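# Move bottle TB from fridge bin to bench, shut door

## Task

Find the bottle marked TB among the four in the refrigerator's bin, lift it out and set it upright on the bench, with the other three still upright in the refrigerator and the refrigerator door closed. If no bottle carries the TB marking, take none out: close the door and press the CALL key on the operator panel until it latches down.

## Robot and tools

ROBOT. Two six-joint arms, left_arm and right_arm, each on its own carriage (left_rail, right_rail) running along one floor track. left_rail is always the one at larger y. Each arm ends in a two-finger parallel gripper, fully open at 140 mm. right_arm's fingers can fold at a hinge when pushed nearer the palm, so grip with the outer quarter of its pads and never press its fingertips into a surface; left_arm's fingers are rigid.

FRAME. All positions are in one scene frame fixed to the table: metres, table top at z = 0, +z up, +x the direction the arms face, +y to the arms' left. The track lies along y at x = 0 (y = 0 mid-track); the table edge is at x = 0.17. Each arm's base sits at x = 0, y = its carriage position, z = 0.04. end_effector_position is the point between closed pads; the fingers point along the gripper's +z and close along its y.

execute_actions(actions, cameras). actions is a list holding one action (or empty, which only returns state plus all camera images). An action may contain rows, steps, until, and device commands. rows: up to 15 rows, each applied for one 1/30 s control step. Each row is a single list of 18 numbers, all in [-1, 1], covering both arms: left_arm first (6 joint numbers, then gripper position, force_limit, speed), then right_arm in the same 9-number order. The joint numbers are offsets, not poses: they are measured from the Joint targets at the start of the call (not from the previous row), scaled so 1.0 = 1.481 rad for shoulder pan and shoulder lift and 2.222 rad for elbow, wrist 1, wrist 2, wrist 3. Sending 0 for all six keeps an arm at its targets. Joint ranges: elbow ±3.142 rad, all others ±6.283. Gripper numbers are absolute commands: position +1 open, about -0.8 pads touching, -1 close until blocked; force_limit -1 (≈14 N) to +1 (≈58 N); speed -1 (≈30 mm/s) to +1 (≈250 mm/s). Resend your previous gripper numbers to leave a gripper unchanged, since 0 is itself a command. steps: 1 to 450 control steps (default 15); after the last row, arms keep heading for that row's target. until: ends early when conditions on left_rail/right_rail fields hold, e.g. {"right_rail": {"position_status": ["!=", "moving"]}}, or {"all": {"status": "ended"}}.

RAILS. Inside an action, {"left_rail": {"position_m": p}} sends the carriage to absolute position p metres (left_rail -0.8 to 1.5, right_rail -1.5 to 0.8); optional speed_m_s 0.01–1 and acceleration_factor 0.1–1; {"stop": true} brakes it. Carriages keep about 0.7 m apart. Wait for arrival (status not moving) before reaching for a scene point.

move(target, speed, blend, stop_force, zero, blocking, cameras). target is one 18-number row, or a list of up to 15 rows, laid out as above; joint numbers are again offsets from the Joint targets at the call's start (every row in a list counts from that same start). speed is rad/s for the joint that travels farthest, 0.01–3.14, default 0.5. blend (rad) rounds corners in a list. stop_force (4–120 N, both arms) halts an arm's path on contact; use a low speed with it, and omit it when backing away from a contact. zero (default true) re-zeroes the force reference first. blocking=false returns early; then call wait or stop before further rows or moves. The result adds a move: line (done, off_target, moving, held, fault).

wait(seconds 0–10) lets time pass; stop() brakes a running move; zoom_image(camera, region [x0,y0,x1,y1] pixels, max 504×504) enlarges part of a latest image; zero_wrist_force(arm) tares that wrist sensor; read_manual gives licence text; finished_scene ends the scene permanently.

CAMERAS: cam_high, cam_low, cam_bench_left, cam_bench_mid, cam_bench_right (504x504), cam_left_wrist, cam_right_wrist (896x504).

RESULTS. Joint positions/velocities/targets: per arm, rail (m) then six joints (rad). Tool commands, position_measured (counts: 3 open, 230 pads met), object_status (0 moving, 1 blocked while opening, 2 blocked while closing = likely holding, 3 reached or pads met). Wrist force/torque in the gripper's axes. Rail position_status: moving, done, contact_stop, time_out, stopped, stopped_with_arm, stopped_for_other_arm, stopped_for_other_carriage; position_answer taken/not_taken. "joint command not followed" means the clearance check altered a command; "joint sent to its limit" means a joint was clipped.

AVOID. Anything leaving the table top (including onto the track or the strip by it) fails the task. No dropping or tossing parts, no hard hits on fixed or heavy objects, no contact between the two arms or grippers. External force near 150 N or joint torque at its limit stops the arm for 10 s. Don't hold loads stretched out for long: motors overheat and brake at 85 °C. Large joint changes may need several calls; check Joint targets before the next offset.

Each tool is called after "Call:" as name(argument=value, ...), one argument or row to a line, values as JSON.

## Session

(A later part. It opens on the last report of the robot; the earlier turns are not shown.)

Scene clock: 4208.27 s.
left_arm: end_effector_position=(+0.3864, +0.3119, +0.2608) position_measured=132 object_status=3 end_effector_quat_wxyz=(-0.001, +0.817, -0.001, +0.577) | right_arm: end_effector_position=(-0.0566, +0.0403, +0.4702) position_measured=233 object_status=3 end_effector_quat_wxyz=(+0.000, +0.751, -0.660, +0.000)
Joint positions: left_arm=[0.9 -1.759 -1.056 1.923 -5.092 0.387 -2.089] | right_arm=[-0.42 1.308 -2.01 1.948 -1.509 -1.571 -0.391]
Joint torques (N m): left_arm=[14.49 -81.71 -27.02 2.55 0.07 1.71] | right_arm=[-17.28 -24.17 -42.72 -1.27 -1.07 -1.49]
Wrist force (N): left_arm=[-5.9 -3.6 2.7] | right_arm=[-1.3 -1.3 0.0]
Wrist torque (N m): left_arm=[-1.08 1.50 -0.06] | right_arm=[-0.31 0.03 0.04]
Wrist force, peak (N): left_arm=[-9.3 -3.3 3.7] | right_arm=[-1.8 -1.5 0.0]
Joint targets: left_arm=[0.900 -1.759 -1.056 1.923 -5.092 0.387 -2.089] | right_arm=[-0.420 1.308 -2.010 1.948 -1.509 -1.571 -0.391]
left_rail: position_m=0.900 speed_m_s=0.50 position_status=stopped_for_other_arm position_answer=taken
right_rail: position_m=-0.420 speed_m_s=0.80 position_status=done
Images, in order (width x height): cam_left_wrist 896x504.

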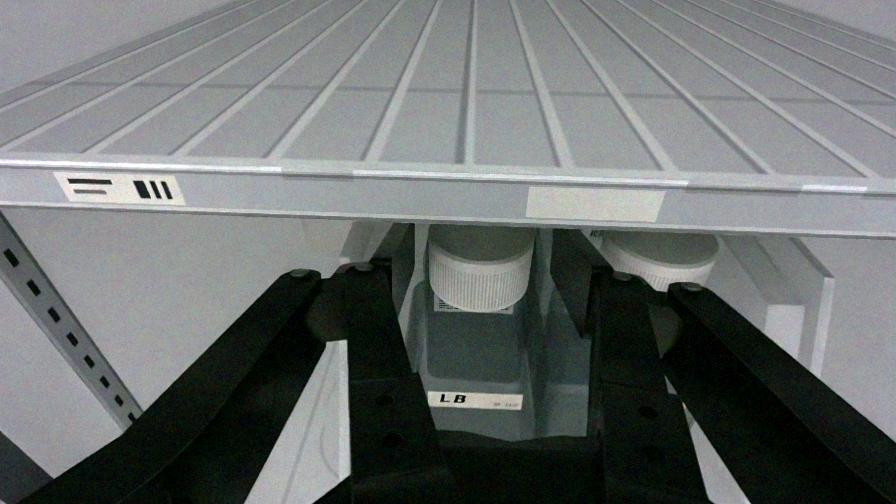

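Call:
move(
  target=[
    [-0.07129,-0.014712,0.01543,0.084114,0.026414,-0.098031,-0.03,-0.4,-1,0,0,0,0,0,0,-0.9,-0.5,0],
    [-0.047883,0.045386,-0.06397,0.096861,0.016894,-0.068701,-0.06,-0.4,-1,0,0,0,0,0,0,-0.9,-0.5,0],
  ],
  speed=0.25,
  cameras=["cam_left_wrist"],
)

Scene clock: 4345.10 s.
left_arm: end_effector_position=(+0.3252, +0.2357, +0.2825) position_measured=136 object_status=3 end_effector_quat_wxyz=(-0.001, +0.817, -0.001, +0.577) | right_arm: end_effector_position=(-0.0566, +0.0403, +0.4702) position_measured=233 object_status=3 end_effector_quat_wxyz=(+0.000, +0.751, -0.660, +0.000)
Joint positions: left_arm=[0.9 -1.83 -0.989 1.781 -4.876 0.425 -2.241] | right_arm=[-0.42 1.308 -2.01 1.948 -1.509 -1.571 -0.391]
Joint torques (N m): left_arm=[20.63 -64.17 -38.62 6.45 -6.78 1.91] | right_arm=[-14.87 -24.63 -43.31 -1.31 -0.64 -0.99]
Wrist force (N): left_arm=[-5.7 -3.3 2.0] | right_arm=[-1.5 -1.1 -0.3]
Wrist torque (N m): left_arm=[-1.03 1.53 -0.05] | right_arm=[-0.28 0.07 0.04]
Wrist force, peak (N): left_arm=[-6.2 -3.6 2.9] | right_arm=[-1.9 -1.6 0.0]
Joint targets: left_arm=[0.900 -1.830 -0.989 1.781 -4.876 0.425 -2.241] | right_arm=[-0.420 1.308 -2.010 1.948 -1.509 -1.571 -0.391]
left_rail: position_m=0.900 speed_m_s=0.50 position_status=stopped_for_other_arm position_answer=taken
right_rail: position_m=-0.420 speed_m_s=0.80 position_status=done
move: done
Images, in order (width x height): cam_left_wrist 896x504.

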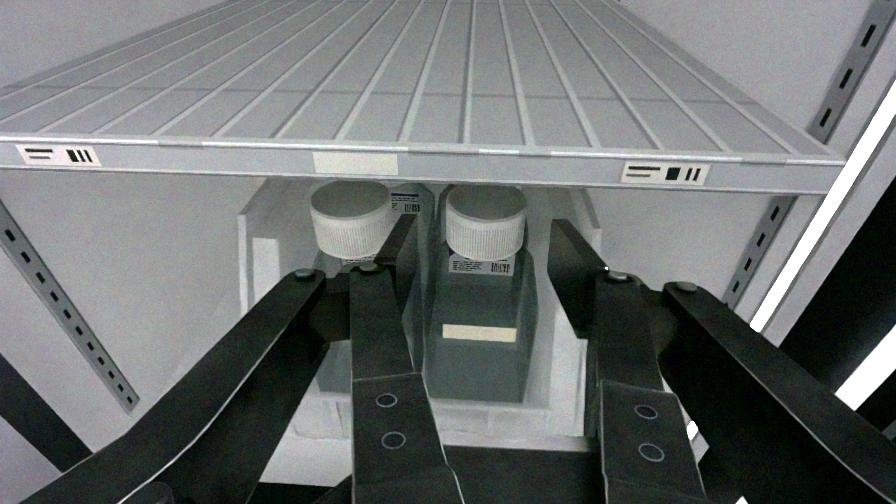

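Call:
move(
  target=[0.062435,0.016081,-0.013602,-0.081864,-0.021219,0.091976,-0.06,-0.4,-1,0,0,0,0,0,0,-0.9,-0.5,0],
  speed=0.15,
  stop_force=12,
  cameras=["cam_left_wrist"],
)

Scene clock: 4364.00 s.
left_arm: end_effector_position=(+0.3860, +0.2357, +0.2575) position_measured=136 object_status=3 end_effector_quat_wxyz=(-0.001, +0.817, -0.001, +0.577) | right_arm: end_effector_position=(-0.0566, +0.0403, +0.4702) position_measured=233 object_status=3 end_effector_quat_wxyz=(+0.000, +0.751, -0.660, +0.000)
Joint positions: left_arm=[0.9 -1.737 -0.965 1.75 -5.058 0.378 -2.037] | right_arm=[-0.42 1.308 -2.01 1.948 -1.509 -1.571 -0.391]
Joint torques (N m): left_arm=[20.62 -68.07 -37.87 2.45 -7.53 2.16] | right_arm=[-15.25 -22.92 -43.08 -1.33 -0.56 -0.89]
Wrist force (N): left_arm=[-5.7 -2.9 3.1] | right_arm=[-1.3 -1.3 0.2]
Wrist torque (N m): left_arm=[-0.90 1.47 -0.05] | right_arm=[-0.31 0.04 0.04]
Wrist force, peak (N): left_arm=[-6.2 -3.2 2.4] | right_arm=[-1.8 -1.4 0.2]
Joint targets: left_arm=[0.900 -1.737 -0.965 1.750 -5.058 0.378 -2.037] | right_arm=[-0.420 1.308 -2.010 1.948 -1.509 -1.571 -0.391]
left_rail: position_m=0.900 speed_m_s=0.50 position_status=stopped_for_other_arm position_answer=taken
right_rail: position_m=-0.420 speed_m_s=0.80 position_status=done
move: done
Images, in order (width x height): cam_left_wrist 896x504.

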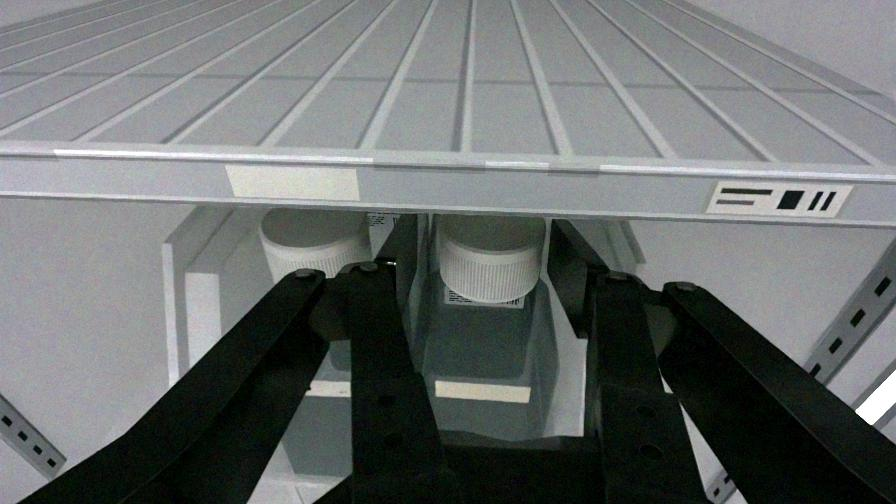

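Call:
execute_actions(
  actions=[
    {"rows": [[0,0,0,0,0,0,-1,0.4,-1,0,0,0,0,0,0,-0.9,-0.5,0]], "steps": 60},
  ],
  cameras=["cam_left_wrist"],
)

Scene clock: 4373.43 s.
left_arm: end_effector_position=(+0.3860, +0.2357, +0.2575) position_measured=162 object_status=2 end_effector_quat_wxyz=(-0.001, +0.817, -0.001, +0.577) | right_arm: end_effector_position=(-0.0566, +0.0403, +0.4702) position_measured=233 object_status=3 end_effector_quat_wxyz=(+0.000, +0.751, -0.660, +0.000)
Joint positions: left_arm=[0.9 -1.737 -0.965 1.75 -5.058 0.378 -2.037] | right_arm=[-0.42 1.308 -2.01 1.948 -1.509 -1.571 -0.391]
Joint torques (N m): left_arm=[15.99 -83.37 -30.66 6.2 -3.11 0.17] | right_arm=[-14.11 -23.33 -43.82 -1.48 -0.42 -0.78]
Wrist force (N): left_arm=[-8.1 -3.6 3.7] | right_arm=[-1.6 -1.2 0.2]
Wrist torque (N m): left_arm=[-1.01 1.35 -0.06] | right_arm=[-0.29 0.09 0.04]
Wrist force, peak (N): left_arm=[-9.1 -3.7 3.8] | right_arm=[-1.8 -1.6 -0.1]
Joint targets: left_arm=[0.900 -1.737 -0.965 1.750 -5.058 0.378 -2.037] | right_arm=[-0.420 1.308 -2.010 1.948 -1.509 -1.571 -0.391]
left_rail: position_m=0.900 speed_m_s=0.50 position_status=stopped_for_other_arm position_answer=taken
right_rail: position_m=-0.420 speed_m_s=0.80 position_status=done
Images, in order (width x height): cam_left_wrist 896x504.

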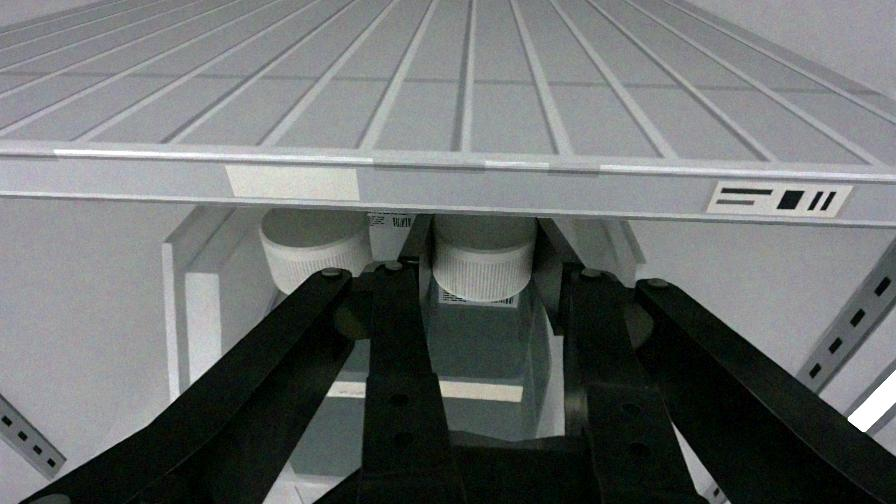

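Call:
move(
  target=[
    [0,-0.003158,-0.000531,0.002636,0,0,-1,0.4,-1,0,0,0,0,0,0,-0.9,-0.5,0],
    [-0.025822,0.029826,0.02378,0.075581,-0.029944,-0.117275,-1,0.4,-1,0,0,0,0,0,0,-0.9,-0.5,0],
    [-0.048988,0.062647,0.057817,0.181952,-0.047463,-0.275699,-1,0.4,-1,0,0,0,0,0,0,-0.9,-0.5,0],
    [-0.062548,0.080551,0.084869,0.265846,-0.050096,-0.395073,-1,0.4,-1,0,0,0,0,0,0,-0.9,-0.5,0],
    [-0.07469,0.094194,0.11125,0.350128,-0.045068,-0.510696,-1,0.4,-1,0,0,0,0,0,0,-0.9,-0.5,0],
    [-0.096661,0.104303,0.144004,0.468609,-0.020357,-0.660618,-1,0.4,-1,0,0,0,0,0,0,-0.9,-0.5,0],
  ],
  speed=0.3,
  blend=[0.003, 0.04, 0.04, 0.04, 0.04, 0],
  stop_force=25,
  cameras=["cam_left_wrist"],
)

Scene clock: 4481.47 s.
left_arm: end_effector_position=(+0.3082, +0.2355, +0.2732) position_measured=162 object_status=2 end_effector_quat_wxyz=(-0.001, +0.662, -0.001, +0.749) | right_arm: end_effector_position=(-0.0566, +0.0403, +0.4702) position_measured=233 object_status=3 end_effector_quat_wxyz=(+0.000, +0.751, -0.660, +0.000)
Joint positions: left_arm=[0.9 -1.88 -0.81 2.07 -4.017 0.332 -3.505] | right_arm=[-0.42 1.308 -2.01 1.948 -1.509 -1.571 -0.391]
Joint torques (N m): left_arm=[-19.35 -67.84 -4.24 1.51 6.01 -2.62] | right_arm=[-13.89 -21.7 -44.44 -1.52 -0.41 -0.82]
Wrist force (N): left_arm=[-8.9 -3.7 3.9] | right_arm=[-1.8 -0.9 0.3]
Wrist torque (N m): left_arm=[-1.12 1.33 0.30] | right_arm=[-0.31 0.15 0.05]
Wrist force, peak (N): left_arm=[-10.1 -4.2 4.4] | right_arm=[-1.9 -1.6 -0.3]
Joint targets: left_arm=[0.900 -1.880 -0.810 2.070 -4.017 0.332 -3.505] | right_arm=[-0.420 1.308 -2.010 1.948 -1.509 -1.571 -0.391]
left_rail: position_m=0.900 speed_m_s=0.50 position_status=stopped_for_other_arm position_answer=taken
right_rail: position_m=-0.420 speed_m_s=0.80 position_status=done
move: done; blend cut to 0.0029 rad at target 1
Images, in order (width x height): cam_left_wrist 896x504.

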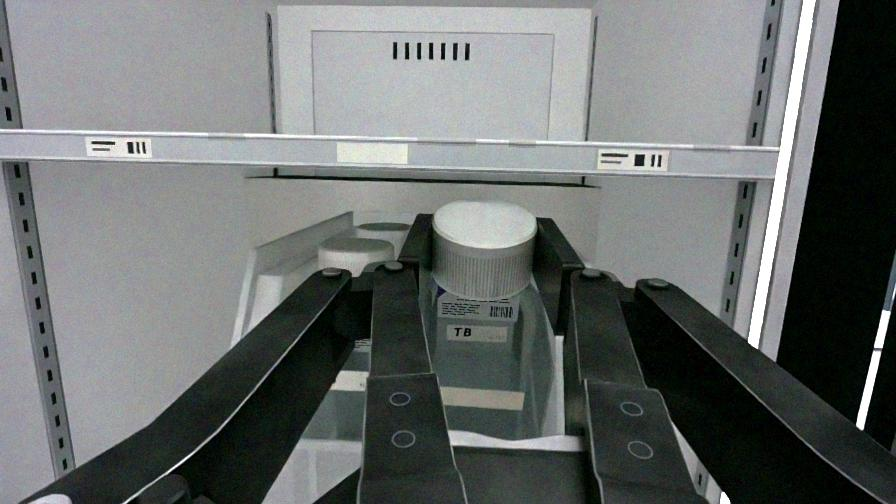

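Call:
zoom_image(
  camera="cam_left_wrist",
  region=[400, 260, 600, 420],
)

Scaled by 2.520.

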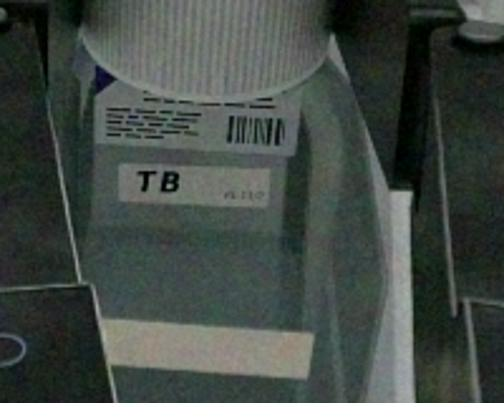

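Call:
move(
  target=[
    [-0.011662,-0.000883,0.013792,0.059365,0.020345,-0.066868,-1,0.4,-1,0,0,0,0,0,0,-0.9,-0.5,0],
    [-0.020672,-0.01218,0.016538,0.074406,0.029362,-0.075167,-1,0.4,-1,0,0,0,0,0,0,-0.9,-0.5,0],
    [-0.027582,-0.030021,0.016901,0.080169,0.033262,-0.068908,-1,0.4,-1,0,0,0,0,0,0,-0.9,-0.5,0],
  ],
  speed=[0.1, 0.06, 0.06],
  blend=[0.01, 0.005, 0],
  stop_force=15,
  cameras=["cam_left_wrist"],
)

Scene clock: 4924.30 s.
left_arm: end_effector_position=(+0.2756, +0.2354, +0.3128) position_measured=162 object_status=2 end_effector_quat_wxyz=(-0.001, +0.629, -0.001, +0.777) | right_arm: end_effector_position=(-0.0566, +0.0403, +0.4702) position_measured=233 object_status=3 end_effector_quat_wxyz=(+0.000, +0.751, -0.660, +0.000)
Joint positions: left_arm=[0.9 -1.921 -0.855 2.108 -3.839 0.406 -3.658] | right_arm=[-0.42 1.308 -2.01 1.948 -1.509 -1.571 -0.391]
Joint torques (N m): left_arm=[-16.99 -97.95 -4.65 0.73 6.5 1.34] | right_arm=[-12.17 -21.77 -45.27 -1.67 -0.36 -0.6]
Wrist force (N): left_arm=[-8.8 -3.1 2.0] | right_arm=[-1.4 -1.2 -0.1]
Wrist torque (N m): left_arm=[-1.17 1.27 -0.02] | right_arm=[-0.33 0.06 0.04]
Wrist force, peak (N): left_arm=[-10.2 -4.2 4.3] | right_arm=[-2.1 -0.9 0.2]
Joint targets: left_arm=[0.900 -1.921 -0.855 2.108 -3.839 0.406 -3.658] | right_arm=[-0.420 1.308 -2.010 1.948 -1.509 -1.571 -0.391]
left_rail: position_m=0.900 speed_m_s=0.50 position_status=stopped_for_other_arm position_answer=taken
right_rail: position_m=-0.420 speed_m_s=0.80 position_status=done
move: done
Images, in order (width x height): cam_left_wrist 896x504.

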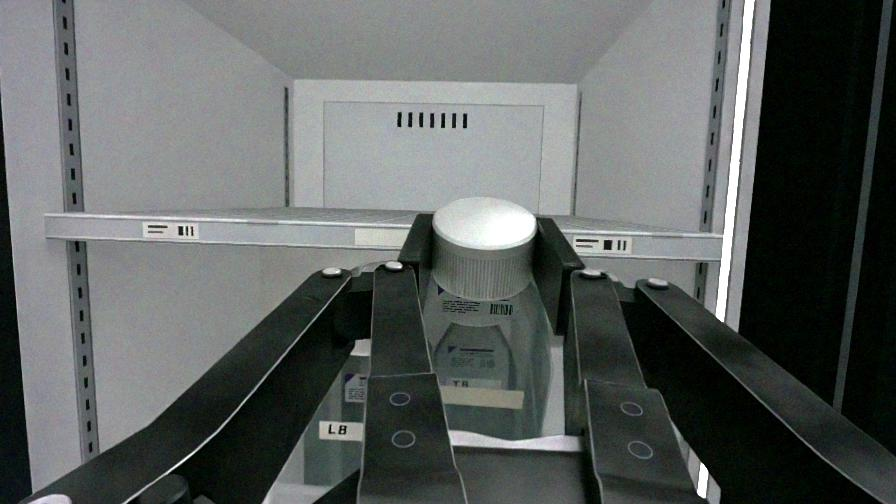

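Call:
move(
  target=[
    [-0.010793,-0.014299,-0.001203,0.00223,0.006153,0.009287,-1,0.4,-1,0,0,0,0,0,0,-0.9,-0.5,0],
    [-0.025372,-0.02275,-0.004074,0.000125,0.01457,0.020959,-1,0.4,-1,0,0,0,0,0,0,-0.9,-0.5,0],
    [-0.066182,-0.033028,-0.01433,-0.007975,0.038663,0.049151,-1,0.4,-1,0,0,0,0,0,0,-0.9,-0.5,0],
  ],
  speed=[0.05, 0.08, 0.12],
  blend=[0.004, 0.006, 0],
  stop_force=15,
  cameras=["cam_left_wrist", "cam_high", "cam_bench_mid"],
)

Scene clock: 4938.33 s.
left_arm: end_effector_position=(+0.2065, +0.2354, +0.3539) position_measured=162 object_status=2 end_effector_quat_wxyz=(-0.001, +0.629, -0.001, +0.777) | right_arm: end_effector_position=(-0.0566, +0.0403, +0.4702) position_measured=233 object_status=3 end_effector_quat_wxyz=(+0.000, +0.751, -0.660, +0.000)
Joint positions: left_arm=[0.9 -2.019 -0.904 2.076 -3.857 0.492 -3.549] | right_arm=[-0.42 1.308 -2.01 1.948 -1.509 -1.571 -0.391]
Joint torques (N m): left_arm=[-15.2 -100.96 -30.13 -3.1 6.38 1.92] | right_arm=[-11.68 -20.58 -45.18 -1.72 -0.25 -0.49]
Wrist force (N): left_arm=[-9.7 -3.2 1.0] | right_arm=[-1.4 -1.2 -0.2]
Wrist torque (N m): left_arm=[-1.21 1.41 -0.03] | right_arm=[-0.27 0.05 0.04]
Wrist force, peak (N): left_arm=[-9.9 -3.5 2.0] | right_arm=[-2.0 -1.1 -0.1]
Joint targets: left_arm=[0.900 -2.019 -0.904 2.076 -3.857 0.492 -3.549] | right_arm=[-0.420 1.308 -2.010 1.948 -1.509 -1.571 -0.391]
left_rail: position_m=0.900 speed_m_s=0.50 position_status=stopped_for_other_arm position_answer=taken
right_rail: position_m=-0.420 speed_m_s=0.80 position_status=done
move: done
Images, in order (width x height): cam_high 504x504, cam_bench_mid 504x504, cam_left_wrist 896x504.

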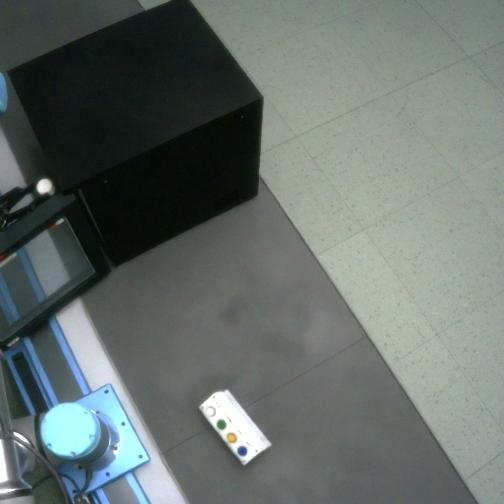

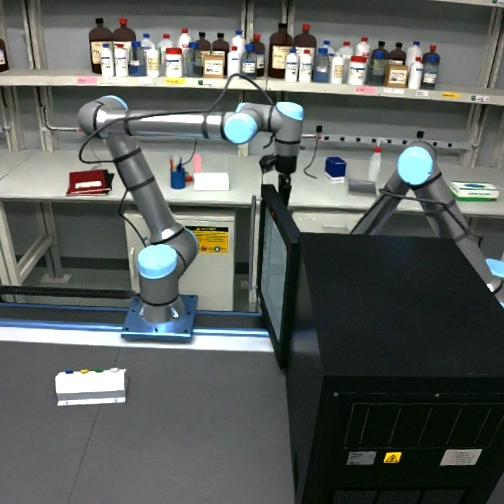

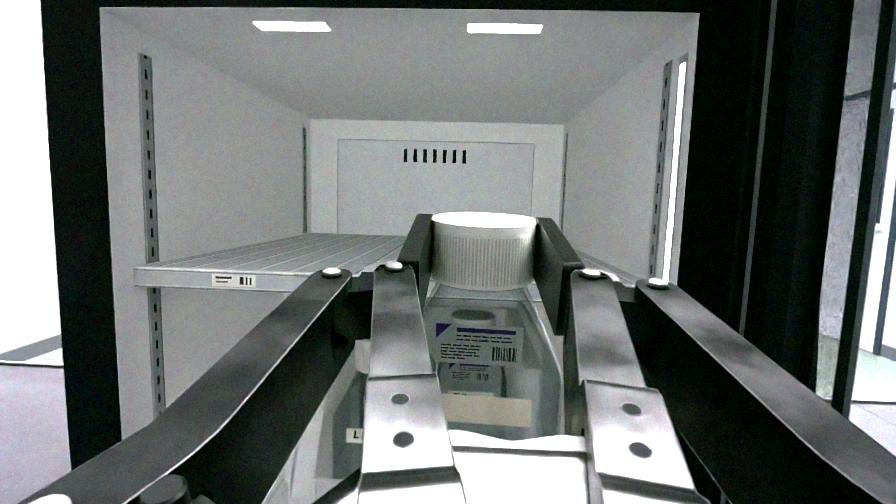

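Call:
move(
  target=[
    [-0.012226,-0.104899,-0.065629,-0.069519,-0.011406,0.183482,-1,0.4,-1,0,0,0,0,0,0,-0.9,-0.5,0],
    [0.041125,-0.1484,-0.158238,-0.170085,-0.026029,0.387862,-1,0.4,-1,0,0,0,0,0,0,-0.9,-0.5,0],
  ],
  speed=0.25,
  blend=[0.05, 0],
  cameras=["cam_left_wrist"],
)

Scene clock: 4998.93 s.
left_arm: end_effector_position=(+0.2380, +0.2050, +0.4878) position_measured=162 object_status=2 end_effector_quat_wxyz=(-0.001, +0.774, -0.001, +0.633) | right_arm: end_effector_position=(-0.0566, +0.0403, +0.4702) position_measured=233 object_status=3 end_effector_quat_wxyz=(+0.000, +0.751, -0.660, +0.000)
Joint positions: left_arm=[0.9 -1.958 -1.124 1.725 -4.235 0.434 -2.687] | right_arm=[-0.42 1.308 -2.01 1.948 -1.509 -1.571 -0.391]
Joint torques (N m): left_arm=[23.14 -99.63 -48.21 2.05 -6.4 2] | right_arm=[-12.49 -20.78 -45.06 -1.47 0.03 -0.37]
Wrist force (N): left_arm=[-8.9 -2.9 3.4] | right_arm=[-1.7 -1.4 0.0]
Wrist torque (N m): left_arm=[-1.01 1.46 0.00] | right_arm=[-0.32 0.11 0.03]
Wrist force, peak (N): left_arm=[-10.3 -3.8 1.1] | right_arm=[-2.2 -1.2 -0.1]
Joint targets: left_arm=[0.900 -1.958 -1.124 1.725 -4.235 0.434 -2.687] | right_arm=[-0.420 1.308 -2.010 1.948 -1.509 -1.571 -0.391]
left_rail: position_m=0.900 speed_m_s=0.50 position_status=stopped_for_other_arm position_answer=taken
right_rail: position_m=-0.420 speed_m_s=0.80 position_status=done
move: done
Images, in order (width x height): cam_left_wrist 896x504.

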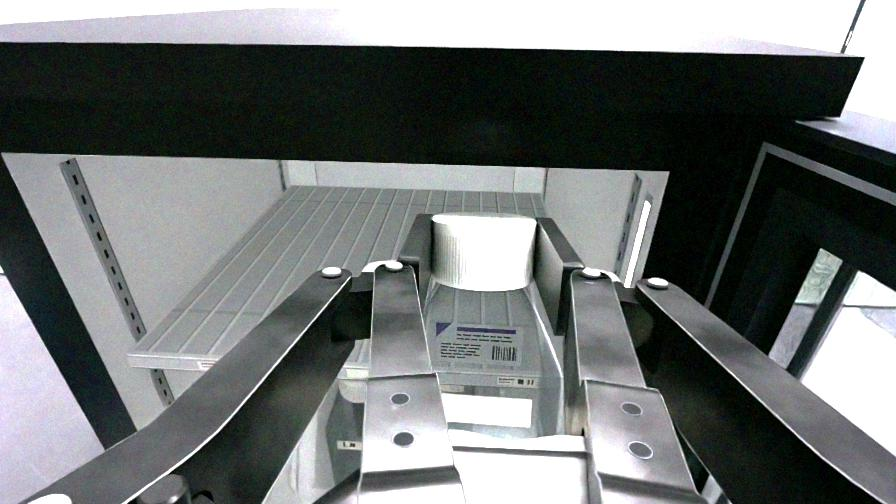

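Call:
move(
  target=[
    [0,0.007022,0.003207,-0.007887,0,0,-1,0.4,-1,0,0,0,0,0,0,-0.9,-0.5,0],
    [0.065895,0.007839,-0.005207,-0.056054,-0.037387,0.060587,-1,0.4,-1,0,0,0,0,0,0,-0.9,-0.5,0],
    [0.134096,0.016028,-0.029174,-0.130546,-0.071712,0.158231,-1,0.4,-1,0,0,0,0,0,0,-0.9,-0.5,0],
  ],
  speed=[0.1, 0.12, 0.12],
  blend=[0.008, 0.02, 0],
  stop_force=15,
  cameras=["cam_left_wrist"],
)

Scene clock: 5083.37 s.
left_arm: end_effector_position=(+0.3781, +0.2051, +0.4768) position_measured=162 object_status=2 end_effector_quat_wxyz=(-0.001, +0.774, -0.001, +0.633) | right_arm: end_effector_position=(-0.0566, +0.0403, +0.4702) position_measured=233 object_status=3 end_effector_quat_wxyz=(+0.000, +0.751, -0.660, +0.000)
Joint positions: left_arm=[0.9 -1.76 -1.1 1.66 -4.525 0.275 -2.335] | right_arm=[-0.42 1.308 -2.01 1.948 -1.509 -1.571 -0.391]
Joint torques (N m): left_arm=[20.51 -66.75 -47.05 1.99 -7.65 1.87] | right_arm=[-8.98 -22.25 -45.14 -1.69 0.26 -0.23]
Wrist force (N): left_arm=[-9.2 -3.1 0.7] | right_arm=[-1.6 -1.5 0.3]
Wrist torque (N m): left_arm=[-1.01 1.33 -0.02] | right_arm=[-0.28 0.09 0.03]
Wrist force, peak (N): left_arm=[-9.6 -3.2 3.9] | right_arm=[-1.7 -2.1 0.2]
Joint targets: left_arm=[0.900 -1.760 -1.100 1.660 -4.525 0.275 -2.335] | right_arm=[-0.420 1.308 -2.010 1.948 -1.509 -1.571 -0.391]
left_rail: position_m=0.900 speed_m_s=0.50 position_status=stopped_for_other_arm position_answer=taken
right_rail: position_m=-0.420 speed_m_s=0.80 position_status=done
move: done
Images, in order (width x height): cam_left_wrist 896x504.

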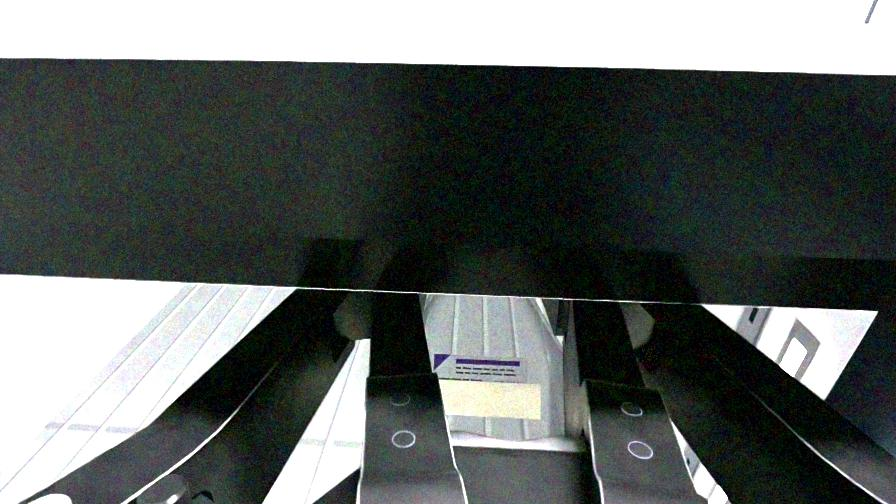

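Call:
zoom_image(
  camera="cam_left_wrist",
  region=[340, 270, 680, 470],
)

Scaled by 1.482.

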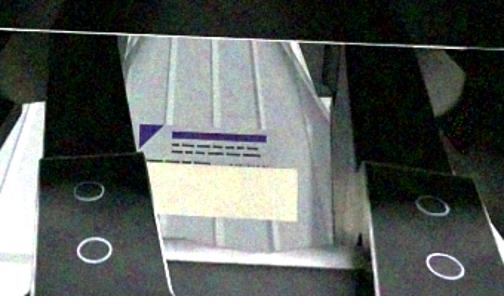

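Call:
move(
  target=[
    [-0.004729,0.007185,0.04598,0.097845,-0.023799,-0.144658,-1,0.4,-1,0,0,0,0,0,0,-0.9,-0.5,0],
    [-0.006262,-0.002531,0.110107,0.262786,-0.034428,-0.362611,-1,0.4,-1,0,0,0,0,0,0,-0.9,-0.5,0],
  ],
  speed=0.15,
  blend=[0.03, 0],
  stop_force=15,
  cameras=["cam_left_wrist"],
)

Scene clock: 5292.50 s.
left_arm: end_effector_position=(+0.3786, +0.2052, +0.4780) position_measured=162 object_status=2 end_effector_quat_wxyz=(-0.001, +0.708, +0.000, +0.706) | right_arm: end_effector_position=(-0.0566, +0.0403, +0.4702) position_measured=233 object_status=3 end_effector_quat_wxyz=(+0.000, +0.751, -0.660, +0.000)
Joint positions: left_arm=[0.9 -1.769 -1.103 1.899 -3.955 0.199 -3.122] | right_arm=[-0.42 1.308 -2.01 1.948 -1.509 -1.571 -0.391]
Joint torques (N m): left_arm=[-9.79 -52.86 -39.43 -2.13 4.12 1.63] | right_arm=[-9.17 -19.09 -45.63 -1.68 0.2 0.05]
Wrist force (N): left_arm=[3.1 -3.0 5.9] | right_arm=[-1.7 -1.4 0.0]
Wrist torque (N m): left_arm=[-1.23 1.71 0.13] | right_arm=[-0.28 0.13 0.03]
Wrist force, peak (N): left_arm=[10.6 -1.4 9.2] | right_arm=[-2.0 -1.8 0.2]
Joint targets: left_arm=[0.900 -1.769 -1.103 1.899 -3.955 0.199 -3.122] | right_arm=[-0.420 1.308 -2.010 1.948 -1.509 -1.571 -0.391]
left_rail: position_m=0.900 speed_m_s=0.50 position_status=stopped_for_other_arm position_answer=taken
right_rail: position_m=-0.420 speed_m_s=0.80 position_status=done
move: contact (left_arm); path passed 1 of 2 targets; left_arm: the wrist 3 is farthest, 0.019 rad from its target
Images, in order (width x height): cam_left_wrist 896x504.

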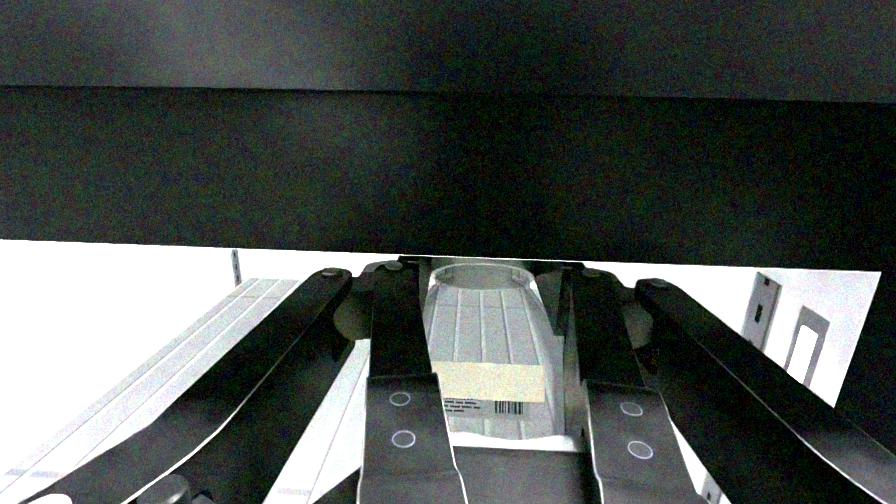

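Call:
move(
  target=[
    [-0.003263,-0.014465,0.031994,0.099925,0.004766,-0.12086,-1,0.4,-1,0,0,0,0,0,0,-0.9,-0.5,0],
    [0.00095,-0.035868,0.068825,0.243386,0.0188,-0.283072,-1,0.4,-1,0,0,0,0,0,0,-0.9,-0.5,0],
  ],
  speed=0.12,
  blend=[0.02, 0],
  stop_force=20,
  cameras=["cam_left_wrist"],
)

Scene clock: 5572.80 s.
left_arm: end_effector_position=(+0.3750, +0.2052, +0.4798) position_measured=162 object_status=2 end_effector_quat_wxyz=(+0.000, +0.688, +0.001, +0.726) | right_arm: end_effector_position=(-0.0566, +0.0403, +0.4702) position_measured=233 object_status=3 end_effector_quat_wxyz=(+0.000, +0.751, -0.660, +0.000)
Joint positions: left_arm=[0.9 -1.774 -1.125 1.97 -3.73 0.211 -3.394] | right_arm=[-0.42 1.308 -2.01 1.948 -1.509 -1.571 -0.391]
Joint torques (N m): left_arm=[-13.48 -70.53 -48.91 -2.06 -1.88 1.3] | right_arm=[-8.57 -20.17 -45.8 -1.76 0.3 0.66]
Wrist force (N): left_arm=[-21.1 -4.1 4.6] | right_arm=[-1.3 -1.4 0.5]
Wrist torque (N m): left_arm=[-1.24 0.93 0.04] | right_arm=[-0.36 0.02 0.04]
Wrist force, peak (N): left_arm=[-27.2 -3.8 5.4] | right_arm=[-1.8 -2.1 -0.2]
Joint targets: left_arm=[0.900 -1.774 -1.125 1.970 -3.730 0.211 -3.394] | right_arm=[-0.420 1.308 -2.010 1.948 -1.509 -1.571 -0.391]
left_rail: position_m=0.900 speed_m_s=0.50 position_status=stopped_for_other_arm position_answer=taken
right_rail: position_m=-0.420 speed_m_s=0.80 position_status=done
move: contact (left_arm); path passed 0 of 2 targets; left_arm: the wrist 3 is farthest, 0.357 rad from its target
Images, in order (width x height): cam_left_wrist 896x504.

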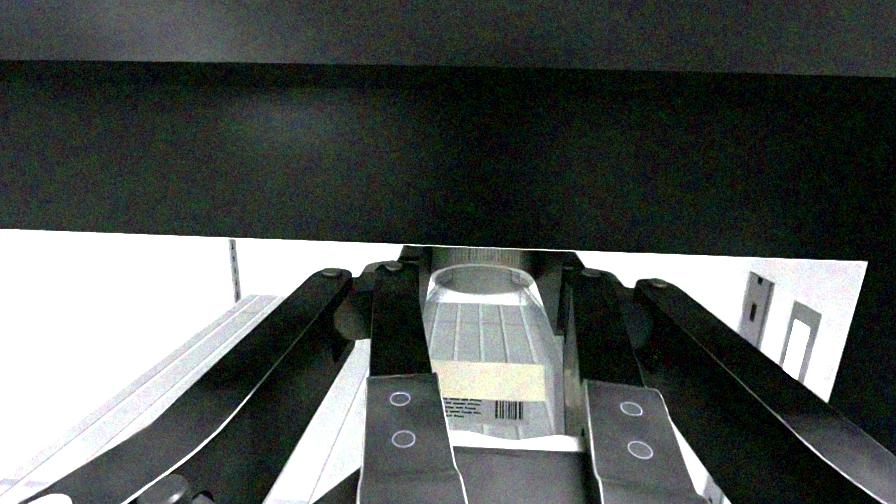

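Call:
wait(
  seconds=0,
  cameras=["cam_left_wrist", "cam_bench_left", "cam_bench_mid", "cam_low", "cam_high"],
)

Scene clock: 5970.67 s.
left_arm: end_effector_position=(+0.3750, +0.2052, +0.4798) position_measured=162 object_status=2 end_effector_quat_wxyz=(+0.000, +0.688, +0.001, +0.726) | right_arm: end_effector_position=(-0.0566, +0.0403, +0.4702) position_measured=233 object_status=3 end_effector_quat_wxyz=(+0.000, +0.751, -0.660, +0.000)
Joint positions: left_arm=[0.9 -1.774 -1.125 1.97 -3.73 0.211 -3.394] | right_arm=[-0.42 1.308 -2.01 1.948 -1.509 -1.571 -0.391]
Joint torques (N m): left_arm=[12.8 -64.45 -46.55 -2.07 -1.49 1.75] | right_arm=[-8.62 -20.57 -45.96 -1.97 0.26 0.68]
Wrist force (N): left_arm=[-20.8 -4.9 4.1] | right_arm=[-1.8 -1.3 0.7]
Wrist torque (N m): left_arm=[-1.30 0.91 0.02] | right_arm=[-0.31 0.14 0.03]
Wrist force, peak (N): left_arm=[-21.4 -4.1 4.7] | right_arm=[-1.7 -1.6 1.2]
Joint targets: left_arm=[0.900 -1.774 -1.125 1.970 -3.730 0.211 -3.394] | right_arm=[-0.420 1.308 -2.010 1.948 -1.509 -1.571 -0.391]
Tool commands: left_gripper/position=-1.0 left_gripper/force_limit=+0.4 left_gripper/speed=-1.0 right_gripper/position=-0.9 right_gripper/force_limit=-0.5 right_gripper/speed=+0.0
left_rail: position_m=0.900 speed_m_s=0.50 position_status=stopped_for_other_arm position_answer=taken
right_rail: position_m=-0.420 speed_m_s=0.80 position_status=done
Images, in order (width x height): cam_high 504x504, cam_low 504x504, cam_bench_left 504x504, cam_bench_mid 504x504, cam_left_wrist 896x504.

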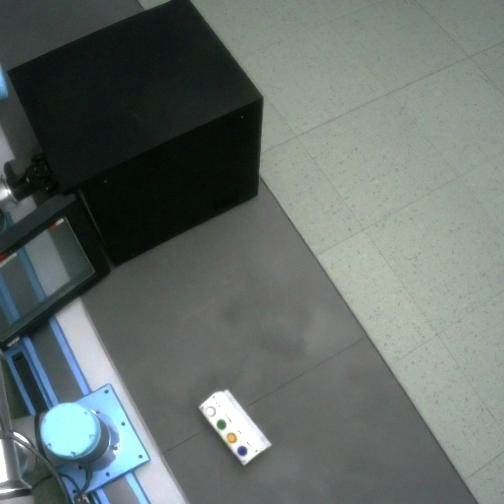

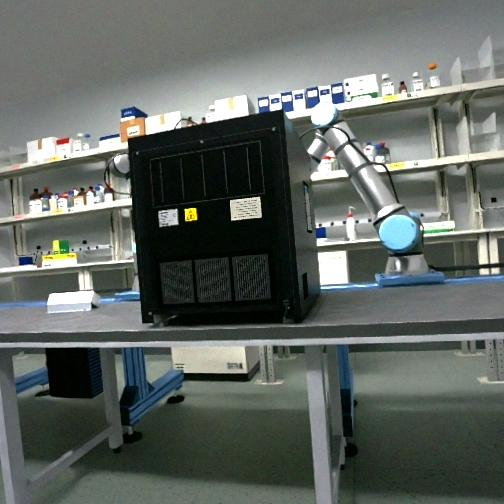

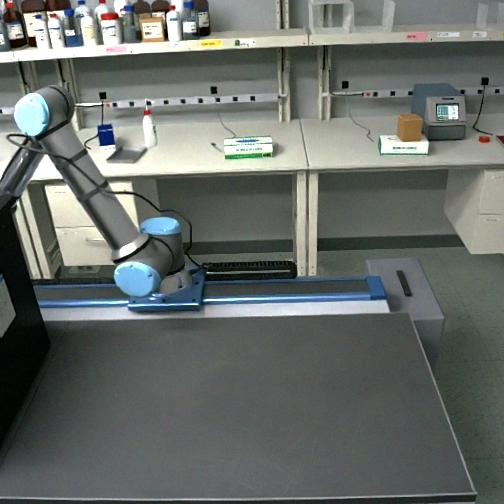

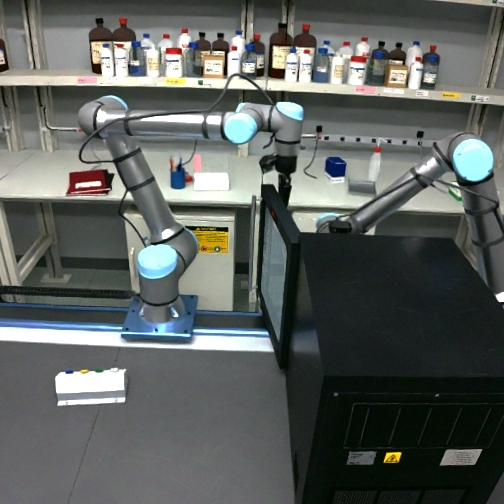

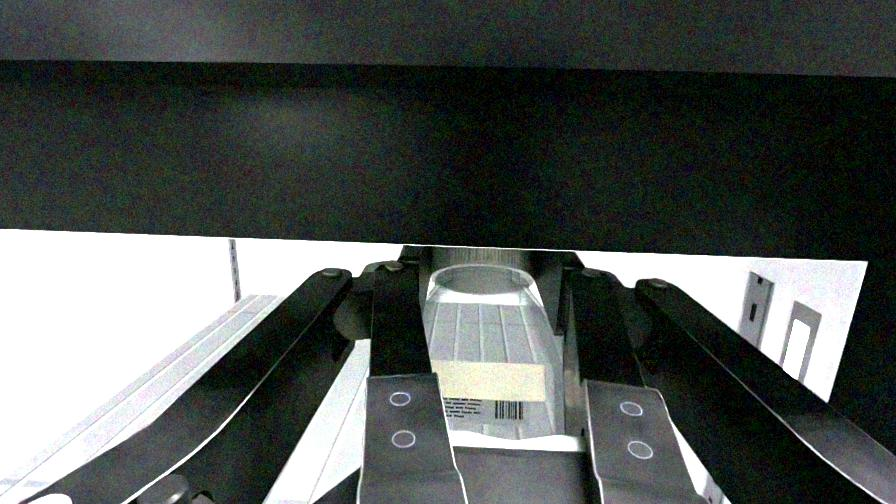

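Call:
move(
  target=[0, 0.001796, 0.000344, -0.00154, 0, 0, -1, 0.4, -1, 0, 0, 0, 0, 0, 0, -0.9, -0.5, 0],
  speed=0.02,
)

Scene clock: 6087.53 s.
left_arm: end_effector_position=(+0.3750, +0.2052, +0.4780) position_measured=162 object_status=2 end_effector_quat_wxyz=(+0.000, +0.688, +0.001, +0.726) | right_arm: end_effector_position=(-0.0566, +0.0403, +0.4702) position_measured=233 object_status=3 end_effector_quat_wxyz=(+0.000, +0.751, -0.660, +0.000)
Joint positions: left_arm=[0.9 -1.774 -1.122 1.971 -3.734 0.211 -3.394] | right_arm=[-0.42 1.308 -2.01 1.948 -1.509 -1.571 -0.391]
Joint torques (N m): left_arm=[16.51 -47.17 -13.41 -3.69 -1.66 0.91] | right_arm=[-7.32 -18.83 -46.3 -1.7 0.64 0.91]
Wrist force (N): left_arm=[13.6 -0.5 10.6] | right_arm=[-1.5 -1.4 0.3]
Wrist torque (N m): left_arm=[-1.33 1.90 0.02] | right_arm=[-0.37 0.06 0.04]
Wrist force, peak (N): left_arm=[-21.4 -4.7 4.8] | right_arm=[-1.5 -1.9 1.0]
Joint targets: left_arm=[0.900 -1.774 -1.122 1.971 -3.734 0.211 -3.394] | right_arm=[-0.420 1.308 -2.010 1.948 -1.509 -1.571 -0.391]
left_rail: position_m=0.900 speed_m_s=0.50 position_status=stopped_for_other_arm position_answer=taken
right_rail: position_m=-0.420 speed_m_s=0.80 position_status=done
move: done

Call:
move(
  target=[
    [0.004660, 0.011177, -0.030207, -0.092721, -0.006615, 0.113594, -1, 0.4, -1, 0, 0, 0, 0, 0, 0, -0.9, -0.5, 0],
    [0.007577, 0.020586, -0.064040, -0.185799, -0.005441, 0.231964, -1, 0.4, -1, 0, 0, 0, 0, 0, 0, -0.9, -0.5, 0],
    [0.011413, 0.023579, -0.096789, -0.266698, 0.001087, 0.341461, -1, 0.4, -1, 0, 0, 0, 0, 0, 0, -0.9, -0.5, 0],
  ],
  speed=0.15,
  blend=[0.02, 0.02, 0],
)

Scene clock: 6258.87 s.
left_arm: end_effector_position=(+0.3853, +0.2053, +0.4775) position_measured=162 object_status=2 end_effector_quat_wxyz=(+0.000, +0.743, +0.000, +0.669) | right_arm: end_effector_position=(-0.0566, +0.0403, +0.4702) position_measured=233 object_status=3 end_effector_quat_wxyz=(+0.000, +0.751, -0.660, +0.000)
Joint positions: left_arm=[0.9 -1.757 -1.087 1.756 -4.326 0.213 -2.635] | right_arm=[-0.42 1.308 -2.01 1.948 -1.509 -1.571 -0.391]
Joint torques (N m): left_arm=[14.07 -53.17 -38.36 -1.82 6.8 1.85] | right_arm=[-6.22 -16.79 -47.02 -1.89 0.61 1.14]
Wrist force (N): left_arm=[16.6 -1.0 7.0] | right_arm=[-1.5 -1.2 0.0]
Wrist torque (N m): left_arm=[-1.25 1.32 0.06] | right_arm=[-0.30 0.08 0.04]
Wrist force, peak (N): left_arm=[19.7 -1.1 7.6] | right_arm=[-1.3 -2.2 -0.7]
Joint targets: left_arm=[0.900 -1.757 -1.087 1.756 -4.326 0.213 -2.635] | right_arm=[-0.420 1.308 -2.010 1.948 -1.509 -1.571 -0.391]
left_rail: position_m=0.900 speed_m_s=0.50 position_status=stopped_for_other_arm position_answer=taken
right_rail: position_m=-0.420 speed_m_s=0.80 position_status=done
move: done

Call:
move(
  target=[-0.004946, -0.009251, -0.041646, -0.085897, 0.029054, 0.129336, -1, 0.4, -1, 0, 0, 0, 0, 0, 0, -0.9, -0.5, 0],
  speed=0.12,
)

Scene clock: 6274.40 s.
left_arm: end_effector_position=(+0.3753, +0.2053, +0.4767) position_measured=162 object_status=2 end_effector_quat_wxyz=(+0.000, +0.774, +0.000, +0.633) | right_arm: end_effector_position=(-0.0566, +0.0403, +0.4702) position_measured=233 object_status=3 end_effector_quat_wxyz=(+0.000, +0.751, -0.660, +0.000)
Joint positions: left_arm=[0.9 -1.764 -1.101 1.664 -4.517 0.277 -2.348] | right_arm=[-0.42 1.308 -2.01 1.948 -1.509 -1.571 -0.391]
Joint torques (N m): left_arm=[-15.69 -100.53 -48.61 2.36 -0.81 2.22] | right_arm=[-5.89 -16.71 -47.39 -1.57 0.7 1.06]
Wrist force (N): left_arm=[-5.6 -3.4 -1.0] | right_arm=[-1.8 -1.3 -0.1]
Wrist torque (N m): left_arm=[-1.07 0.59 -0.01] | right_arm=[-0.28 0.15 0.03]
Wrist force, peak (N): left_arm=[21.3 -2.8 7.5] | right_arm=[-1.8 -1.6 0.1]
Joint targets: left_arm=[0.900 -1.764 -1.101 1.663 -4.517 0.277 -2.347] | right_arm=[-0.420 1.308 -2.010 1.948 -1.509 -1.571 -0.391]
left_rail: position_m=0.900 speed_m_s=0.50 position_status=stopped_for_other_arm position_answer=taken
right_rail: position_m=-0.420 speed_m_s=0.80 position_status=done
move: done

Call:
move(
  target=[
    [-0.029393, 0.006165, 0.016896, 0.023788, 0.014171, -0.046821, -0.98, 1, -1, 0, 0, 0, 0, 0, 0, -0.9, -0.5, 0],
    [-0.072915, 0.001155, 0.028309, 0.066626, 0.037180, -0.100685, -0.98, 1, -1, 0, 0, 0, 0, 0, 0, -0.9, -0.5, 0],
  ],
  speed=0.08,
  blend=[0.01, 0],
)

Scene clock: 6313.47 s.
left_arm: end_effector_position=(+0.3004, +0.2052, +0.4622) position_measured=162 object_status=2 end_effector_quat_wxyz=(+0.000, +0.774, +0.000, +0.633) | right_arm: end_effector_position=(-0.0566, +0.0403, +0.4702) position_measured=233 object_status=3 end_effector_quat_wxyz=(+0.000, +0.751, -0.660, +0.000)
Joint positions: left_arm=[0.9 -1.872 -1.099 1.726 -4.369 0.36 -2.571] | right_arm=[-0.42 1.308 -2.01 1.948 -1.509 -1.571 -0.391]
Joint torques (N m): left_arm=[-15.88 -102.49 -23.34 6.6 1.77 -2.09] | right_arm=[-5.36 -17.37 -47.22 -1.55 0.78 0.65]
Wrist force (N): left_arm=[-7.2 -6.7 -0.1] | right_arm=[-1.3 -1.1 0.0]
Wrist torque (N m): left_arm=[-1.80 1.10 0.29] | right_arm=[-0.29 0.03 0.03]
Wrist force, peak (N): left_arm=[-8.2 -6.9 -1.6] | right_arm=[-1.9 -1.5 -0.4]
Joint targets: left_arm=[0.900 -1.872 -1.099 1.726 -4.369 0.360 -2.571] | right_arm=[-0.420 1.308 -2.010 1.948 -1.509 -1.571 -0.391]
left_rail: position_m=0.900 speed_m_s=0.50 position_status=stopped_for_other_arm position_answer=taken
right_rail: position_m=-0.420 speed_m_s=0.80 position_status=done
move: done

Call:
move(
  target=[-0.086881, -0.096818, 0.099640, 0.030960, 0.050196, -0.072123, -0.98, 1, -1, 0, 0, 0, 0, 0, 0, -0.9, -0.5, 0],
  speed=0.12,
  cameras=["cam_left_wrist"],
)

Scene clock: 6362.97 s.
left_arm: end_effector_position=(+0.2503, +0.2998, +0.4702) position_measured=162 object_status=2 end_effector_quat_wxyz=(+0.000, +0.774, +0.000, +0.633) | right_arm: end_effector_position=(-0.0566, +0.0403, +0.4702) position_measured=233 object_status=3 end_effector_quat_wxyz=(+0.000, +0.751, -0.660, +0.000)
Joint positions: left_arm=[0.9 -2 -1.242 1.947 -4.3 0.471 -2.731] | right_arm=[-0.42 1.308 -2.01 1.948 -1.509 -1.571 -0.391]
Joint torques (N m): left_arm=[-14.14 -81.89 -21.49 6.22 1.79 -2.5] | right_arm=[-5.48 -16.67 -47.8 -1.7 0.99 0.51]
Wrist force (N): left_arm=[-7.7 -6.8 -0.1] | right_arm=[-1.5 -0.6 -0.4]
Wrist torque (N m): left_arm=[-1.89 1.19 0.32] | right_arm=[-0.19 0.07 0.04]
Wrist force, peak (N): left_arm=[-7.7 -7.4 -0.6] | right_arm=[-2.0 -1.4 -0.1]
Joint targets: left_arm=[0.900 -2.001 -1.243 1.948 -4.300 0.472 -2.731] | right_arm=[-0.420 1.308 -2.010 1.948 -1.509 -1.571 -0.391]
left_rail: position_m=0.900 speed_m_s=0.50 position_status=stopped_for_other_arm position_answer=taken
right_rail: position_m=-0.420 speed_m_s=0.80 position_status=done
move: done
Images, in order (width x height): cam_left_wrist 896x504.

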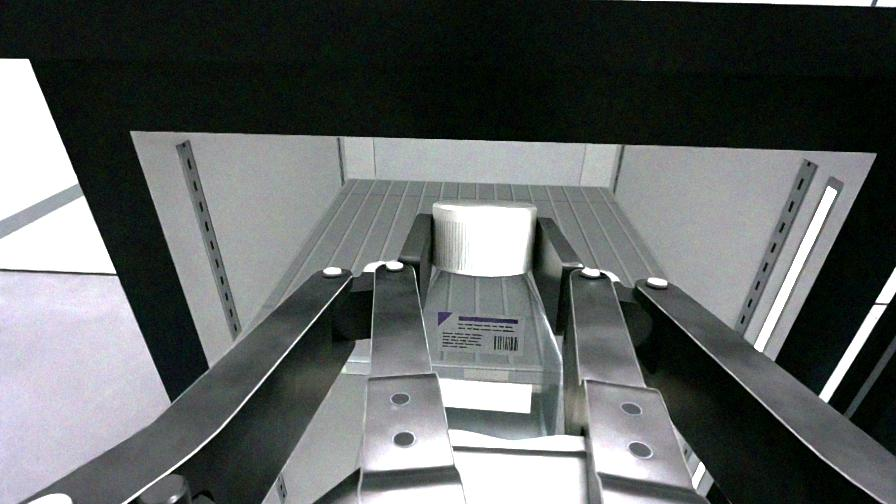

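Call:
zoom_image(
  camera="cam_left_wrist",
  region=[380, 180, 620, 450],
)

Scaled by 1.867.

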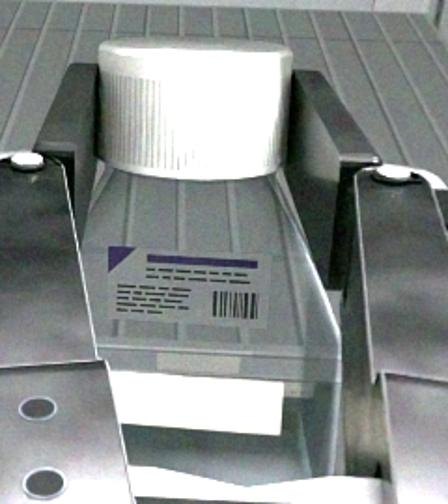

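Call:
move(
  target=[-0.076107, 0.203803, 0.093135, -0.024744, 0.031897, -0.184394, -0.98, 1, -1, 0, 0, 0, 0, 0, 0, -0.9, -0.5, 0],
  speed=0.2,
  cameras=["cam_left_wrist"],
)

Scene clock: 6484.60 s.
left_arm: end_effector_position=(+0.2002, +0.3298, +0.3002) position_measured=162 object_status=2 end_effector_quat_wxyz=(+0.000, +0.707, +0.000, +0.707) | right_arm: end_effector_position=(-0.0566, +0.0403, +0.4702) position_measured=233 object_status=3 end_effector_quat_wxyz=(+0.000, +0.751, -0.660, +0.000)
Joint positions: left_arm=[0.9 -2.113 -0.941 2.154 -4.355 0.542 -3.141] | right_arm=[-0.42 1.308 -2.01 1.948 -1.509 -1.571 -0.391]
Joint torques (N m): left_arm=[-19.7 -57.39 -4.63 0.44 3.73 -2.28] | right_arm=[-3.66 -16.85 -48.25 -1.47 0.91 0.38]
Wrist force (N): left_arm=[-7.9 -6.4 -1.1] | right_arm=[-1.3 -1.1 -0.1]
Wrist torque (N m): left_arm=[-1.79 1.14 0.25] | right_arm=[-0.29 0.03 0.04]
Wrist force, peak (N): left_arm=[-8.5 -7.0 -1.0] | right_arm=[-1.9 -1.3 -0.3]
Joint targets: left_arm=[0.900 -2.113 -0.941 2.155 -4.355 0.542 -3.141] | right_arm=[-0.420 1.308 -2.010 1.948 -1.509 -1.571 -0.391]
left_rail: position_m=0.900 speed_m_s=0.50 position_status=stopped_for_other_arm position_answer=taken
right_rail: position_m=-0.420 speed_m_s=0.80 position_status=done
move: done
Images, in order (width x height): cam_left_wrist 896x504.

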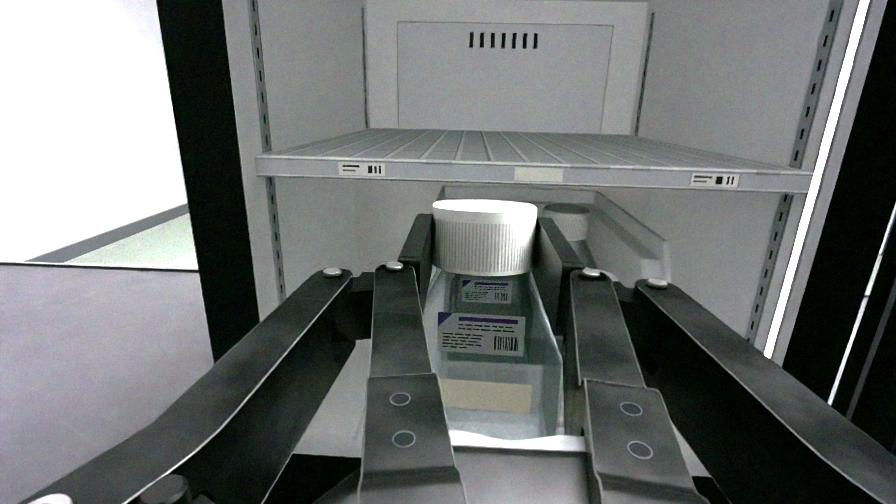

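Call:
zoom_image(
  camera="cam_left_wrist",
  region=[200, 150, 460, 480],
)

Scaled by 1.527.

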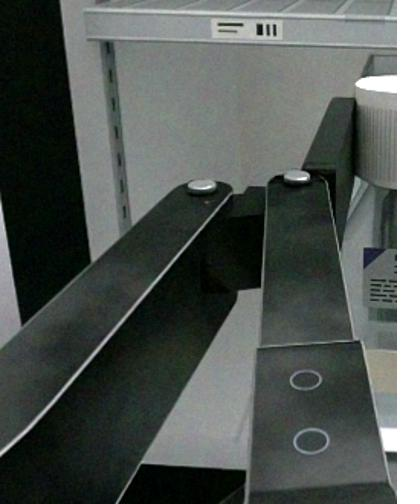

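Call:
zero_wrist_force(
  arm="left_arm",
)

Call:
move(
  target=[
    [-0.026863, -0.045581, 0.095669, -0.065289, 0.017905, 0, -0.98, 1, -1, 0, 0, 0, 0, 0, 0, -0.9, -0.5, 0],
    [-0.026863, 0.023987, 0.090486, -0.106474, 0.017905, 0, -0.98, 1, -1, 0, 0, 0, 0, 0, 0, -0.9, -0.5, 0],
    [0.145282, 0.022097, 0.099219, -0.113947, -0.096833, 0, -0.98, 1, -1, 0, 0, 0, 0, 0, 0, -0.9, -0.5, 0],
  ],
  speed=[0.2, 0.2, 0.12],
  blend=[0.03, 0.02, 0],
  stop_force=25,
  cameras=["cam_left_wrist"],
)

Wrist force sensor zeroed.

Scene clock: 6574.57 s.
left_arm: end_effector_position=(+0.3652, +0.4309, +0.2551) position_measured=162 object_status=2 end_effector_quat_wxyz=(+0.000, +0.707, +0.000, +0.707) | right_arm: end_effector_position=(-0.0566, +0.0403, +0.4702) position_measured=233 object_status=3 end_effector_quat_wxyz=(+0.000, +0.751, -0.660, +0.000)
Joint positions: left_arm=[0.9 -1.898 -0.908 2.375 -4.608 0.327 -3.141] | right_arm=[-0.42 1.308 -2.01 1.948 -1.509 -1.571 -0.391]
Joint torques (N m): left_arm=[18.59 -81.83 6.28 -0.47 -4 -1.62] | right_arm=[-3.67 -16.17 -48.29 -1.54 1.28 0.24]
Wrist force (N, zeroed by zero_wrist_force on left_arm): left_arm=[0.1 0.0 0.8] | right_arm=[-1.6 -1.1 -0.5]
Wrist torque (N m, zeroed by zero_wrist_force on left_arm): left_arm=[-0.04 -0.04 0.05] | right_arm=[-0.30 0.09 0.04]
Wrist force, peak (N, zeroed by zero_wrist_force on left_arm): left_arm=[0.4 -0.4 1.5] | right_arm=[-2.0 -1.3 -0.4]
Joint targets: left_arm=[0.900 -1.898 -0.908 2.375 -4.608 0.327 -3.141] | right_arm=[-0.420 1.308 -2.010 1.948 -1.509 -1.571 -0.391]
left_rail: position_m=0.900 speed_m_s=0.50 position_status=stopped_for_other_arm position_answer=taken
right_rail: position_m=-0.420 speed_m_s=0.80 position_status=done
move: done
Images, in order (width x height): cam_left_wrist 896x504.

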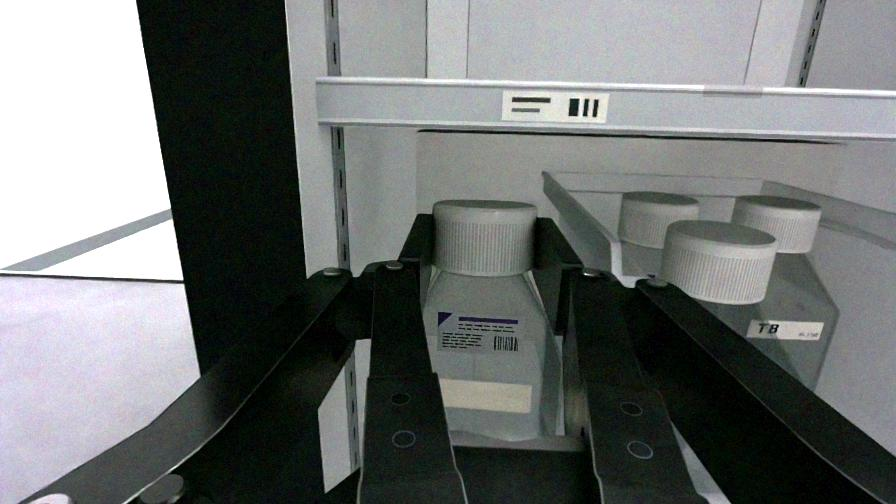

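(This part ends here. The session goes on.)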